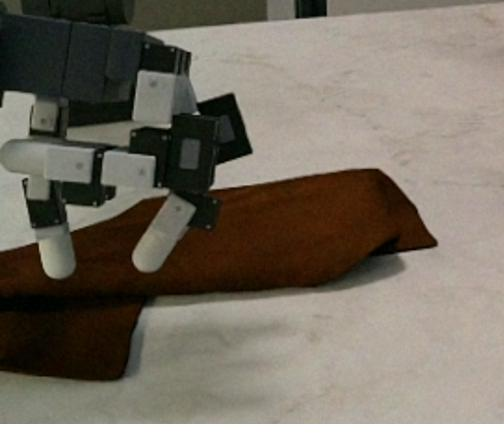

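Emit:
execute_actions(
  actions=[
    [[0,0,0.0,0,0,0,0.754,0,0.576,0.696,0.754,0,0.576,0.696,0.754,0,0.576,0.696,0.714,0.678,0.226,0.168,0.4,-0.6,0.057,-0.057,-0.03,0,0,0,-0.13,-0.093,0.1,0.4276,-0.479,0,-0.737,0.696,-0.479,0,-0.737,0.696,-0.571,0.678,0.2,0.0054,0.5,-0.6]],
    [[0,0,0.0,0,0,0,0.754,0,0.576,0.696,0.754,0,0.576,0.696,0.754,0,0.576,0.696,0.714,0.678,0.226,0.168,0.4,-0.6,0,0,-0.05,0,0,0,-0.13,-0.093,0.1,0.4276,-0.479,0,-0.737,0.696,-0.479,0,-0.737,0.696,-0.571,0.678,0.2,0.0054,0.5,-0.6]],
    [[0,0,0.0,0,0,0,0.754,0,0.576,0.696,0.754,0,0.576,0.696,0.754,0,0.576,0.696,0.714,0.678,0.226,0.168,0.4,-0.6,0,0,-0.04,0,0,0,-0.13,-0.093,0.1,0.4276,-0.479,0,-0.737,0.696,-0.479,0,-0.737,0.696,-0.571,0.678,0.2,0.0054,0.5,-0.6]],
  ],
  cameras=["cam_high", "cam_low", "cam_right_wrist"],
)

Emit:
zoom_image(
  camera="cam_low",
  region=[0, 210, 190, 370],
)

Scene clock: 1062.57 s.
left_arm: end_effector_position=(+0.3603, +0.5079, +0.3853) hand_goal=(+0.754, +0.000, +0.576, +0.696, +0.754, +0.000, +0.576, +0.696, +0.754, +0.000, +0.576, +0.696, +0.714, +0.678, +0.226, +0.168) hand_measured=(+0.754, -0.008, +0.574, +0.696, +0.754, -0.008, +0.574, +0.696, +0.754, -0.008, +0.574, +0.696, +0.716, +0.678, +0.224, +0.168) hand_current_ma=(+0, -1, +0, +0, +0, -1, +0, +0, +0, -1, +0, +0, +0, +0, +0, +0) hand_state=(goal, goal, goal, goal, goal, goal, goal, goal, goal, goal, goal, goal, goal, goal, goal, goal) hand_current_limit=0.40 hand_speed=-0.60 end_effector_quat_wxyz=(-0.202, +0.817, +0.305, +0.446) | right_arm: end_effector_position=(+0.5346, -0.3947, +0.0470) hand_goal=(-0.130, -0.092, +0.100, +0.428, -0.478, +0.000, -0.736, +0.696, -0.478, +0.000, -0.736, +0.696, -0.570, +0.678, +0.200, +0.006) hand_measured=(-0.132, -0.088, +0.096, +0.426, -0.472, +0.002, -0.732, +0.696, -0.472, +0.002, -0.732, +0.696, -0.564, +0.678, +0.202, +0.006) hand_current_ma=(-1, +2, -2, -1, +5, +1, +3, +0, +6, +1, +3, +0, +5, +0, +2, +0) hand_state=(goal, goal, goal, goal, goal, goal, goal, goal, goal, goal, goal, goal, goal, goal, goal, goal) hand_current_limit=0.50 hand_speed=-0.60 end_effector_quat_wxyz=(-0.613, +0.765, -0.005, +0.196)
Joint positions: left_arm=[0.727 0.741 0.88 -0.687 -0.044 1.612] | right_arm=[-0.353 1.992 1.361 -1.115 -1.397 1.089]
Joint torques (N m): left_arm=[-0.62 -3.14 9.51 2.41 0.22 -0.04] | right_arm=[0.21 -15.03 7.77 1.02 -0.58 -0.39]
Heat: left arm: hottest elbow 36 °C; right arm: hottest elbow 44 °C.
Hand target: left_arm +0.3626, +0.5015, +0.3895; -0.204, +0.817, +0.294, +0.453 | right_arm +0.5494, -0.3980, +0.0333; -0.608, +0.766, +0.013, +0.210
Off the commanded pose: left_arm 0.008 m, 1 deg | right_arm 0.020 m, 3 deg.
Step readings (end_effector_position of left_arm | right_arm):
0: (+0.3603, +0.5079, +0.3853) | (+0.5049, -0.3625, +0.0988)
1: (+0.3603, +0.5079, +0.3853) | (+0.5064, -0.3629, +0.0986)
2: (+0.3603, +0.5079, +0.3853) | (+0.5111, -0.3650, +0.0981)
4: (+0.3603, +0.5079, +0.3853) | (+0.5242, -0.3734, +0.0930)
8: (+0.3603, +0.5079, +0.3853) | (+0.5345, -0.3895, +0.0808)
15: (+0.3603, +0.5079, +0.3853) | (+0.5277, -0.3939, +0.0768)
16: (+0.3603, +0.5079, +0.3853) | (+0.5289, -0.3934, +0.0765)
17: (+0.3603, +0.5079, +0.3853) | (+0.5312, -0.3942, +0.0761)
19: (+0.3603, +0.5079, +0.3853) | (+0.5324, -0.3946, +0.0699)
23: (+0.3603, +0.5079, +0.3853) | (+0.5314, -0.3942, +0.0551)
30: (+0.3603, +0.5079, +0.3853) | (+0.5315, -0.3942, +0.0497)
31: (+0.3603, +0.5079, +0.3853) | (+0.5322, -0.3945, +0.0496)
32: (+0.3603, +0.5079, +0.3853) | (+0.5337, -0.3950, +0.0479)
34: (+0.3603, +0.5079, +0.3853) | (+0.5346, -0.3947, +0.0470)
38: (+0.3603, +0.5079, +0.3853) | (+0.5346, -0.3947, +0.0470)
45: (+0.3603, +0.5079, +0.3853) | (+0.5346, -0.3947, +0.0470)
Images, in order (width x height): cam_high 504x504, cam_low 504x504, cam_right_wrist 672x504.

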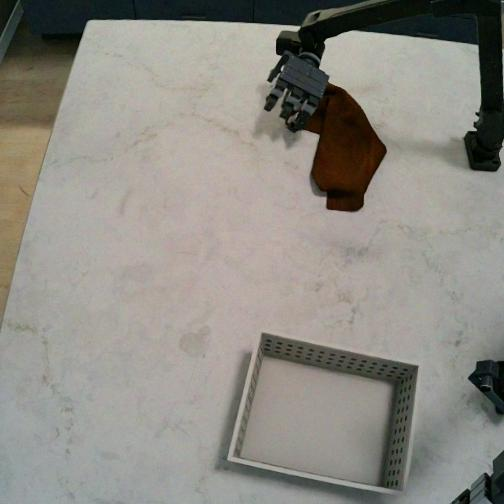

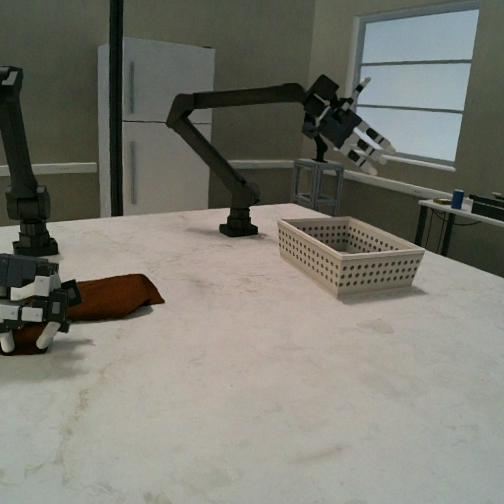

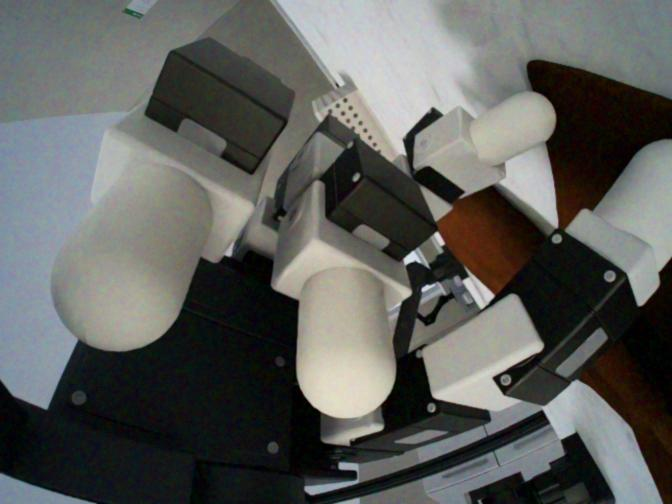

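Scaled by 2.653 from the camera's 504x504 image, which has a finer 720x720 frame.

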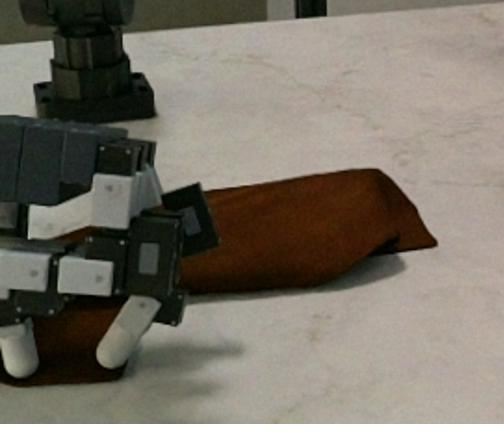

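Emit:
execute_actions(
  actions=[
    [[0,0,0.0,0,0,0,0.754,0,0.576,0.696,0.754,0,0.576,0.696,0.754,0,0.576,0.696,0.714,0.678,0.226,0.168,0.4,-0.6,0,0,-0.02,0,0,0,-0.18,-0.093,0.14,0.4276,-0.479,0,-0.737,0.696,-0.479,0,-0.737,0.696,-0.571,0.678,0.17,0.0054,0.6,-0.85]],
    [[0,0,0.0,0,0,0,0.754,0,0.576,0.696,0.754,0,0.576,0.696,0.754,0,0.576,0.696,0.714,0.678,0.226,0.168,0.4,-0.6,0,0,0,0,0,0,-0.26,-0.093,0.2,0.4276,-0.479,0,-0.737,0.696,-0.479,0,-0.737,0.696,-0.571,0.678,0.11,0.0054,0.6,-0.85]],
    [[0,0,0.0,0,0,0,0.754,0,0.576,0.696,0.754,0,0.576,0.696,0.754,0,0.576,0.696,0.714,0.678,0.226,0.168,0.4,-0.6,0,0,0,0,0,0,-0.38,-0.093,0.25,0.4276,-0.479,0,-0.737,0.696,-0.479,0,-0.737,0.696,-0.571,0.678,0.05,0.0054,0.6,-0.85]],
    [[0,0,0.0,0,0,0,0.754,0,0.576,0.696,0.754,0,0.576,0.696,0.754,0,0.576,0.696,0.714,0.678,0.226,0.168,0.4,-0.6,0,0,0,0,0,0,-0.55,-0.093,0.28,0.4276,-0.479,0,-0.737,0.696,-0.479,0,-0.737,0.696,-0.571,0.678,0.0,0.0054,0.6,-0.85]],
  ],
  cameras=["cam_low", "cam_right_wrist"],
)

Emit:
zoom_image(
  camera="cam_low",
  region=[0, 210, 190, 370],
)

Scene clock: 1072.77 s.
left_arm: end_effector_position=(+0.3603, +0.5079, +0.3853) hand_goal=(+0.754, +0.000, +0.576, +0.696, +0.754, +0.000, +0.576, +0.696, +0.754, +0.000, +0.576, +0.696, +0.714, +0.678, +0.226, +0.168) hand_measured=(+0.754, -0.008, +0.574, +0.696, +0.754, -0.008, +0.574, +0.696, +0.754, -0.008, +0.574, +0.696, +0.716, +0.678, +0.224, +0.168) hand_current_ma=(+0, -1, +0, +0, +0, -1, +0, +0, +0, -1, +0, +0, +0, +0, +0, +0) hand_state=(goal, goal, goal, goal, goal, goal, goal, goal, goal, goal, goal, goal, goal, goal, goal, goal) hand_current_limit=0.40 hand_speed=-0.60 end_effector_quat_wxyz=(-0.202, +0.817, +0.305, +0.446) | right_arm: end_effector_position=(+0.5404, -0.3892, +0.0462) hand_goal=(-0.550, -0.092, +0.280, +0.428, -0.478, +0.000, -0.736, +0.696, -0.478, +0.000, -0.736, +0.696, -0.570, +0.678, +0.000, +0.006) hand_measured=(-0.354, -0.100, +0.296, +0.430, -0.472, +0.002, -0.732, +0.696, -0.472, +0.002, -0.732, +0.696, -0.574, +0.678, +0.076, +0.022) hand_current_ma=(+440, -6, +18, +0, +5, +1, +3, +0, +6, +1, +3, +0, -3, +0, +270, +27) hand_state=(blocked, goal, goal, goal, goal, goal, goal, goal, goal, goal, goal, goal, goal, goal, blocked, goal) hand_current_limit=0.60 hand_speed=-0.85 end_effector_quat_wxyz=(-0.616, +0.761, +0.007, +0.204)
Joint positions: left_arm=[0.727 0.741 0.88 -0.687 -0.044 1.612] | right_arm=[-0.342 1.996 1.361 -1.086 -1.409 1.089]
Joint torques (N m): left_arm=[-0.62 -3.08 9.52 2.41 0.22 -0.05] | right_arm=[0.09 -13.98 7.31 0.91 -0.21 -0.41]
Heat: left arm: hottest elbow 36 °C; right arm: hottest elbow 44 °C.
Hand target: left_arm +0.3626, +0.5015, +0.3895; -0.204, +0.817, +0.294, +0.453 | right_arm +0.5494, -0.3980, +0.0213; -0.608, +0.766, +0.013, +0.210
Off the commanded pose: left_arm 0.008 m, 1 deg | right_arm 0.028 m, 1 deg.
Step readings (end_effector_position of left_arm | right_arm):
0: (+0.3603, +0.5079, +0.3853) | (+0.5346, -0.3947, +0.0470)
1: (+0.3603, +0.5079, +0.3853) | (+0.5351, -0.3949, +0.0469)
2: (+0.3603, +0.5079, +0.3853) | (+0.5357, -0.3951, +0.0469)
4: (+0.3603, +0.5079, +0.3853) | (+0.5362, -0.3960, +0.0471)
8: (+0.3603, +0.5079, +0.3853) | (+0.5365, -0.3961, +0.0471)
15: (+0.3603, +0.5079, +0.3853) | (+0.5365, -0.3961, +0.0471)
16: (+0.3603, +0.5079, +0.3853) | (+0.5365, -0.3961, +0.0471)
17: (+0.3603, +0.5079, +0.3853) | (+0.5365, -0.3961, +0.0471)
19: (+0.3603, +0.5079, +0.3853) | (+0.5369, -0.3961, +0.0473)
23: (+0.3603, +0.5079, +0.3853) | (+0.5389, -0.3956, +0.0469)
30: (+0.3603, +0.5079, +0.3853) | (+0.5392, -0.3957, +0.0469)
31: (+0.3603, +0.5079, +0.3853) | (+0.5392, -0.3957, +0.0469)
32: (+0.3603, +0.5079, +0.3853) | (+0.5392, -0.3957, +0.0469)
34: (+0.3603, +0.5079, +0.3853) | (+0.5395, -0.3938, +0.0463)
38: (+0.3603, +0.5079, +0.3853) | (+0.5402, -0.3895, +0.0457)
45: (+0.3603, +0.5079, +0.3853) | (+0.5402, -0.3895, +0.0457)
46: (+0.3603, +0.5079, +0.3853) | (+0.5402, -0.3895, +0.0457)
47: (+0.3603, +0.5079, +0.3853) | (+0.5402, -0.3895, +0.0457)
49: (+0.3603, +0.5079, +0.3853) | (+0.5403, -0.3894, +0.0459)
53: (+0.3603, +0.5079, +0.3853) | (+0.5404, -0.3892, +0.0462)
60: (+0.3603, +0.5079, +0.3853) | (+0.5404, -0.3892, +0.0462)
Images, in order (width x height): cam_low 504x504, cam_right_wrist 672x504.

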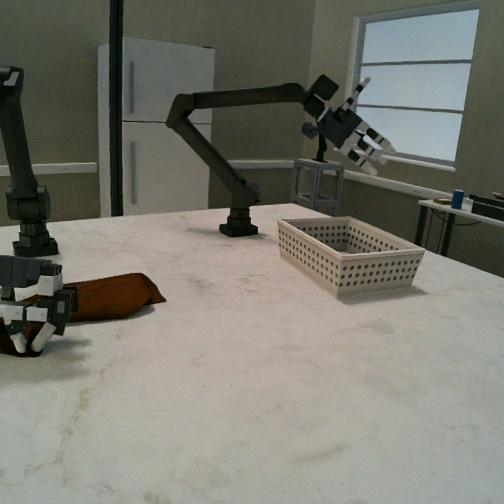

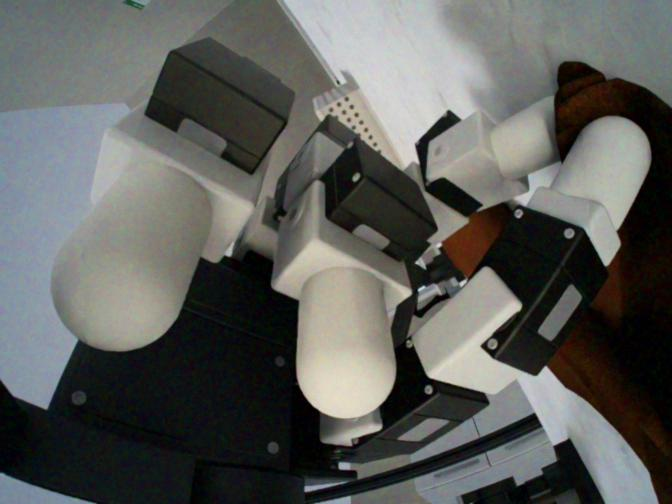

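Scaled by 2.653 from the camera's 504x504 image, which has a finer 720x720 frame.

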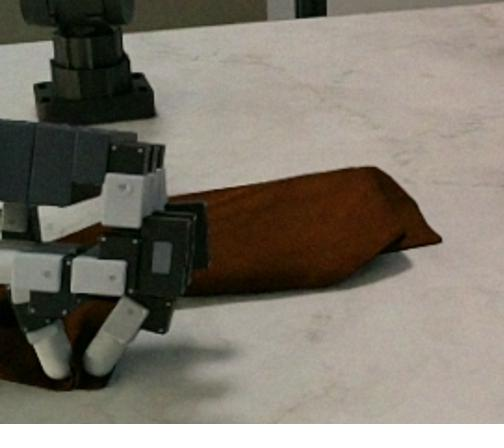

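Emit:
execute_actions(
  actions=[
    [[0,0,0.0,0,0,0,0.754,0,0.576,0.696,0.754,0,0.576,0.696,0.754,0,0.576,0.696,0.714,0.678,0.226,0.168,0.4,-0.6,0,0,0.1,0,0,0,-0.55,-0.093,0.28,0.4276,-0.479,0,-0.737,0.696,-0.479,0,-0.737,0.696,-0.571,0.678,0.0,0.0054,0.6,-0.85]],
    [[0,0,0.0,0,0,0,0.754,0,0.576,0.696,0.754,0,0.576,0.696,0.754,0,0.576,0.696,0.714,0.678,0.226,0.168,0.4,-0.6,-0.03,0.02,0.12,0,0,0,-0.55,-0.093,0.28,0.4276,-0.479,0,-0.737,0.696,-0.479,0,-0.737,0.696,-0.571,0.678,0.0,0.0054,0.6,-0.85]],
    [[0,0,0.0,0,0,0,0.754,0,0.576,0.696,0.754,0,0.576,0.696,0.754,0,0.576,0.696,0.714,0.678,0.226,0.168,0.4,-0.6,-0.06,0.045,0.14,0,0,0,-0.55,-0.093,0.28,0.4276,-0.479,0,-0.737,0.696,-0.479,0,-0.737,0.696,-0.571,0.678,0.0,0.0054,0.6,-0.85]],
    [[0,0,0.0,0,0,0,0.754,0,0.576,0.696,0.754,0,0.576,0.696,0.754,0,0.576,0.696,0.714,0.678,0.226,0.168,0.4,-0.6,-0.06,0.045,0.14,0,0,0,-0.55,-0.093,0.28,0.4276,-0.479,0,-0.737,0.696,-0.479,0,-0.737,0.696,-0.571,0.678,0.0,0.0054,0.6,-0.85]],
    [[0,0,0.0,0,0,0,0.754,0,0.576,0.696,0.754,0,0.576,0.696,0.754,0,0.576,0.696,0.714,0.678,0.226,0.168,0.4,-0.6,-0.06,0.045,0.14,0,0,0,-0.55,-0.093,0.28,0.4276,-0.479,0,-0.737,0.696,-0.479,0,-0.737,0.696,-0.571,0.678,0.0,0.0054,0.6,-0.85]],
    [[0,0,0.0,0,0,0,0.754,0,0.576,0.696,0.754,0,0.576,0.696,0.754,0,0.576,0.696,0.714,0.678,0.226,0.168,0.4,-0.6,-0.06,0.045,0.14,0,0,0,-0.55,-0.093,0.28,0.4276,-0.479,0,-0.737,0.696,-0.479,0,-0.737,0.696,-0.571,0.678,0.0,0.0054,0.6,-0.85]],
  ],
  cameras=["cam_low", "cam_high"],
)

Emit:
zoom_image(
  camera="cam_low",
  region=[0, 0, 250, 370],
)

Scene clock: 1091.80 s.
left_arm: end_effector_position=(+0.3603, +0.5079, +0.3853) hand_goal=(+0.754, +0.000, +0.576, +0.696, +0.754, +0.000, +0.576, +0.696, +0.754, +0.000, +0.576, +0.696, +0.714, +0.678, +0.226, +0.168) hand_measured=(+0.754, -0.008, +0.574, +0.696, +0.754, -0.008, +0.574, +0.696, +0.754, -0.008, +0.574, +0.696, +0.716, +0.678, +0.224, +0.168) hand_current_ma=(+0, -1, +0, +0, +0, -1, +0, +0, +0, -1, +0, +0, +0, +0, +0, +0) hand_state=(goal, goal, goal, goal, goal, goal, goal, goal, goal, goal, goal, goal, goal, goal, goal, goal) hand_current_limit=0.40 hand_speed=-0.60 end_effector_quat_wxyz=(-0.202, +0.817, +0.305, +0.446) | right_arm: end_effector_position=(+0.3809, -0.2763, +0.4782) hand_goal=(-0.550, -0.092, +0.280, +0.428, -0.478, +0.000, -0.736, +0.696, -0.478, +0.000, -0.736, +0.696, -0.570, +0.678, +0.000, +0.006) hand_measured=(-0.366, -0.086, +0.312, +0.446, -0.474, +0.002, -0.732, +0.696, -0.472, +0.002, -0.732, +0.696, -0.570, +0.678, +0.074, +0.022) hand_current_ma=(+440, +3, +53, +20, +3, +1, +3, +0, +4, +1, +3, +0, +0, +0, +257, +30) hand_state=(blocked, goal, blocked, goal, goal, goal, goal, goal, goal, goal, goal, goal, goal, goal, blocked, goal) hand_current_limit=0.60 hand_speed=-0.85 end_effector_quat_wxyz=(-0.610, +0.768, +0.006, +0.194)
Joint positions: left_arm=[0.727 0.741 0.88 -0.687 -0.044 1.612] | right_arm=[-0.182 1.223 1.583 -1.336 -1.352 1.861]
Joint torques (N m): left_arm=[-0.62 -3.08 9.51 2.41 0.22 -0.05] | right_arm=[0.15 -7.41 9.85 1.72 -0.48 0.05]
Heat: left arm: hottest elbow 36 °C; right arm: hottest elbow 43 °C.
Hand target: left_arm +0.3626, +0.5015, +0.3895; -0.204, +0.817, +0.294, +0.453 | right_arm +0.3874, -0.2780, +0.4893; -0.608, +0.766, +0.013, +0.210
Off the commanded pose: left_arm 0.008 m, 1 deg | right_arm 0.013 m, 2 deg.
Step readings (end_effector_position of left_arm | right_arm):
0: (+0.3603, +0.5079, +0.3853) | (+0.5404, -0.3892, +0.0462)
1: (+0.3603, +0.5079, +0.3853) | (+0.5401, -0.3893, +0.0480)
2: (+0.3603, +0.5079, +0.3853) | (+0.5382, -0.3894, +0.0493)
4: (+0.3603, +0.5079, +0.3853) | (+0.5349, -0.3886, +0.0546)
8: (+0.3603, +0.5079, +0.3853) | (+0.5348, -0.3886, +0.0635)
15: (+0.3603, +0.5079, +0.3853) | (+0.5336, -0.3884, +0.0643)
16: (+0.3603, +0.5079, +0.3853) | (+0.5342, -0.3886, +0.0674)
17: (+0.3603, +0.5079, +0.3853) | (+0.5299, -0.3875, +0.0718)
19: (+0.3603, +0.5079, +0.3853) | (+0.5249, -0.3857, +0.0932)
23: (+0.3603, +0.5079, +0.3853) | (+0.5229, -0.3851, +0.1413)
30: (+0.3603, +0.5079, +0.3853) | (+0.5246, -0.3857, +0.1537)
31: (+0.3603, +0.5079, +0.3853) | (+0.5245, -0.3856, +0.1559)
32: (+0.3603, +0.5079, +0.3853) | (+0.5174, -0.3826, +0.1585)
34: (+0.3603, +0.5079, +0.3853) | (+0.5041, -0.3756, +0.1765)
38: (+0.3603, +0.5079, +0.3853) | (+0.4938, -0.3640, +0.2253)
45: (+0.3603, +0.5079, +0.3853) | (+0.4884, -0.3569, +0.2393)
46: (+0.3603, +0.5079, +0.3853) | (+0.4873, -0.3566, +0.2401)
47: (+0.3603, +0.5079, +0.3853) | (+0.4802, -0.3545, +0.2429)
49: (+0.3603, +0.5079, +0.3853) | (+0.4703, -0.3485, +0.2578)
53: (+0.3603, +0.5079, +0.3853) | (+0.4546, -0.3350, +0.2988)
60: (+0.3603, +0.5079, +0.3853) | (+0.4491, -0.3292, +0.3141)
61: (+0.3603, +0.5079, +0.3853) | (+0.4481, -0.3289, +0.3165)
62: (+0.3603, +0.5079, +0.3853) | (+0.4423, -0.3267, +0.3189)
64: (+0.3603, +0.5079, +0.3853) | (+0.4335, -0.3201, +0.3330)
68: (+0.3603, +0.5079, +0.3853) | (+0.4203, -0.3074, +0.3759)
75: (+0.3603, +0.5079, +0.3853) | (+0.4147, -0.3022, +0.3962)
76: (+0.3603, +0.5079, +0.3853) | (+0.4143, -0.3024, +0.3988)
77: (+0.3603, +0.5079, +0.3853) | (+0.4100, -0.3014, +0.4033)
79: (+0.3603, +0.5079, +0.3853) | (+0.4050, -0.2958, +0.4202)
83: (+0.3603, +0.5079, +0.3853) | (+0.3906, -0.2814, +0.4616)
90: (+0.3603, +0.5079, +0.3853) | (+0.3809, -0.2765, +0.4785)
Images, in order (width x height): cam_high 504x504, cam_low 504x504.

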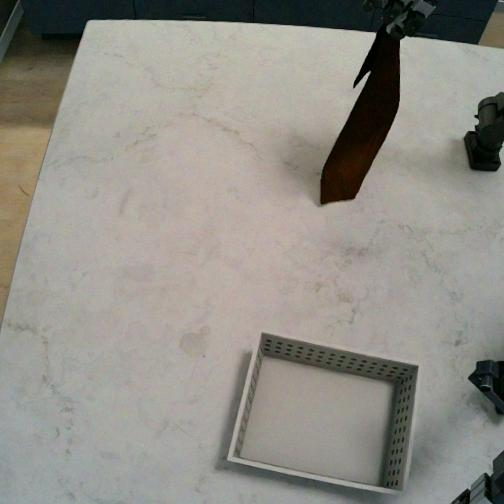

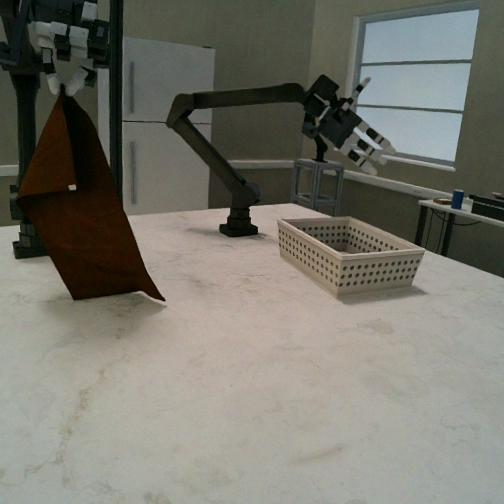

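Scaled by 1.362 from the camera's 504x504 image, which has a finer 720x720 frame.

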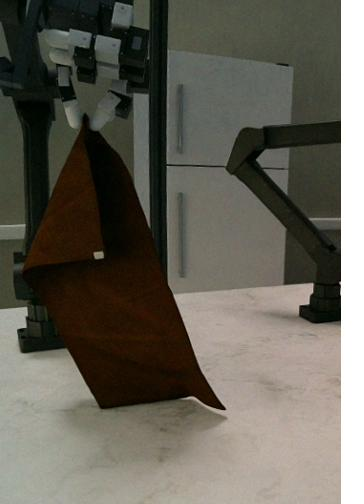

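Emit:
zoom_image(
  camera="cam_high",
  region=[280, 0, 450, 230],
)

Emit:
zoom_image(
  camera="cam_low",
  region=[0, 70, 190, 320],
)

Scaled by 2.191 from the camera's 504x504 image, which has a finer 720x720 frame.

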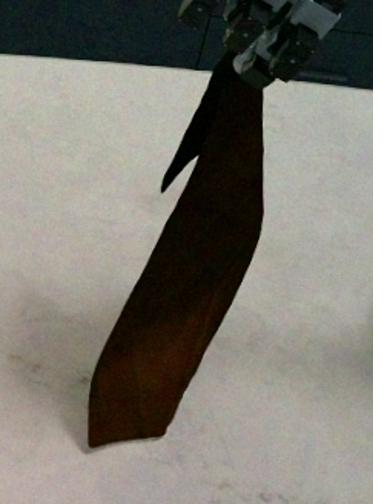

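Scaled by 2.016 from the camera's 504x504 image, which has a finer 720x720 frame.

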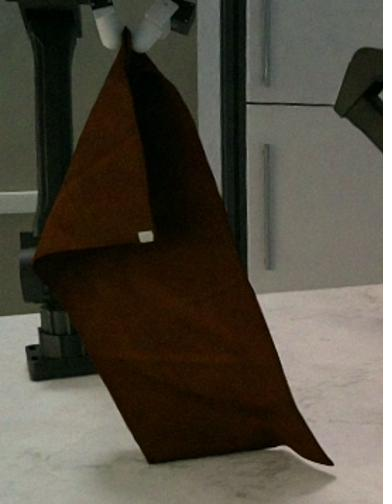

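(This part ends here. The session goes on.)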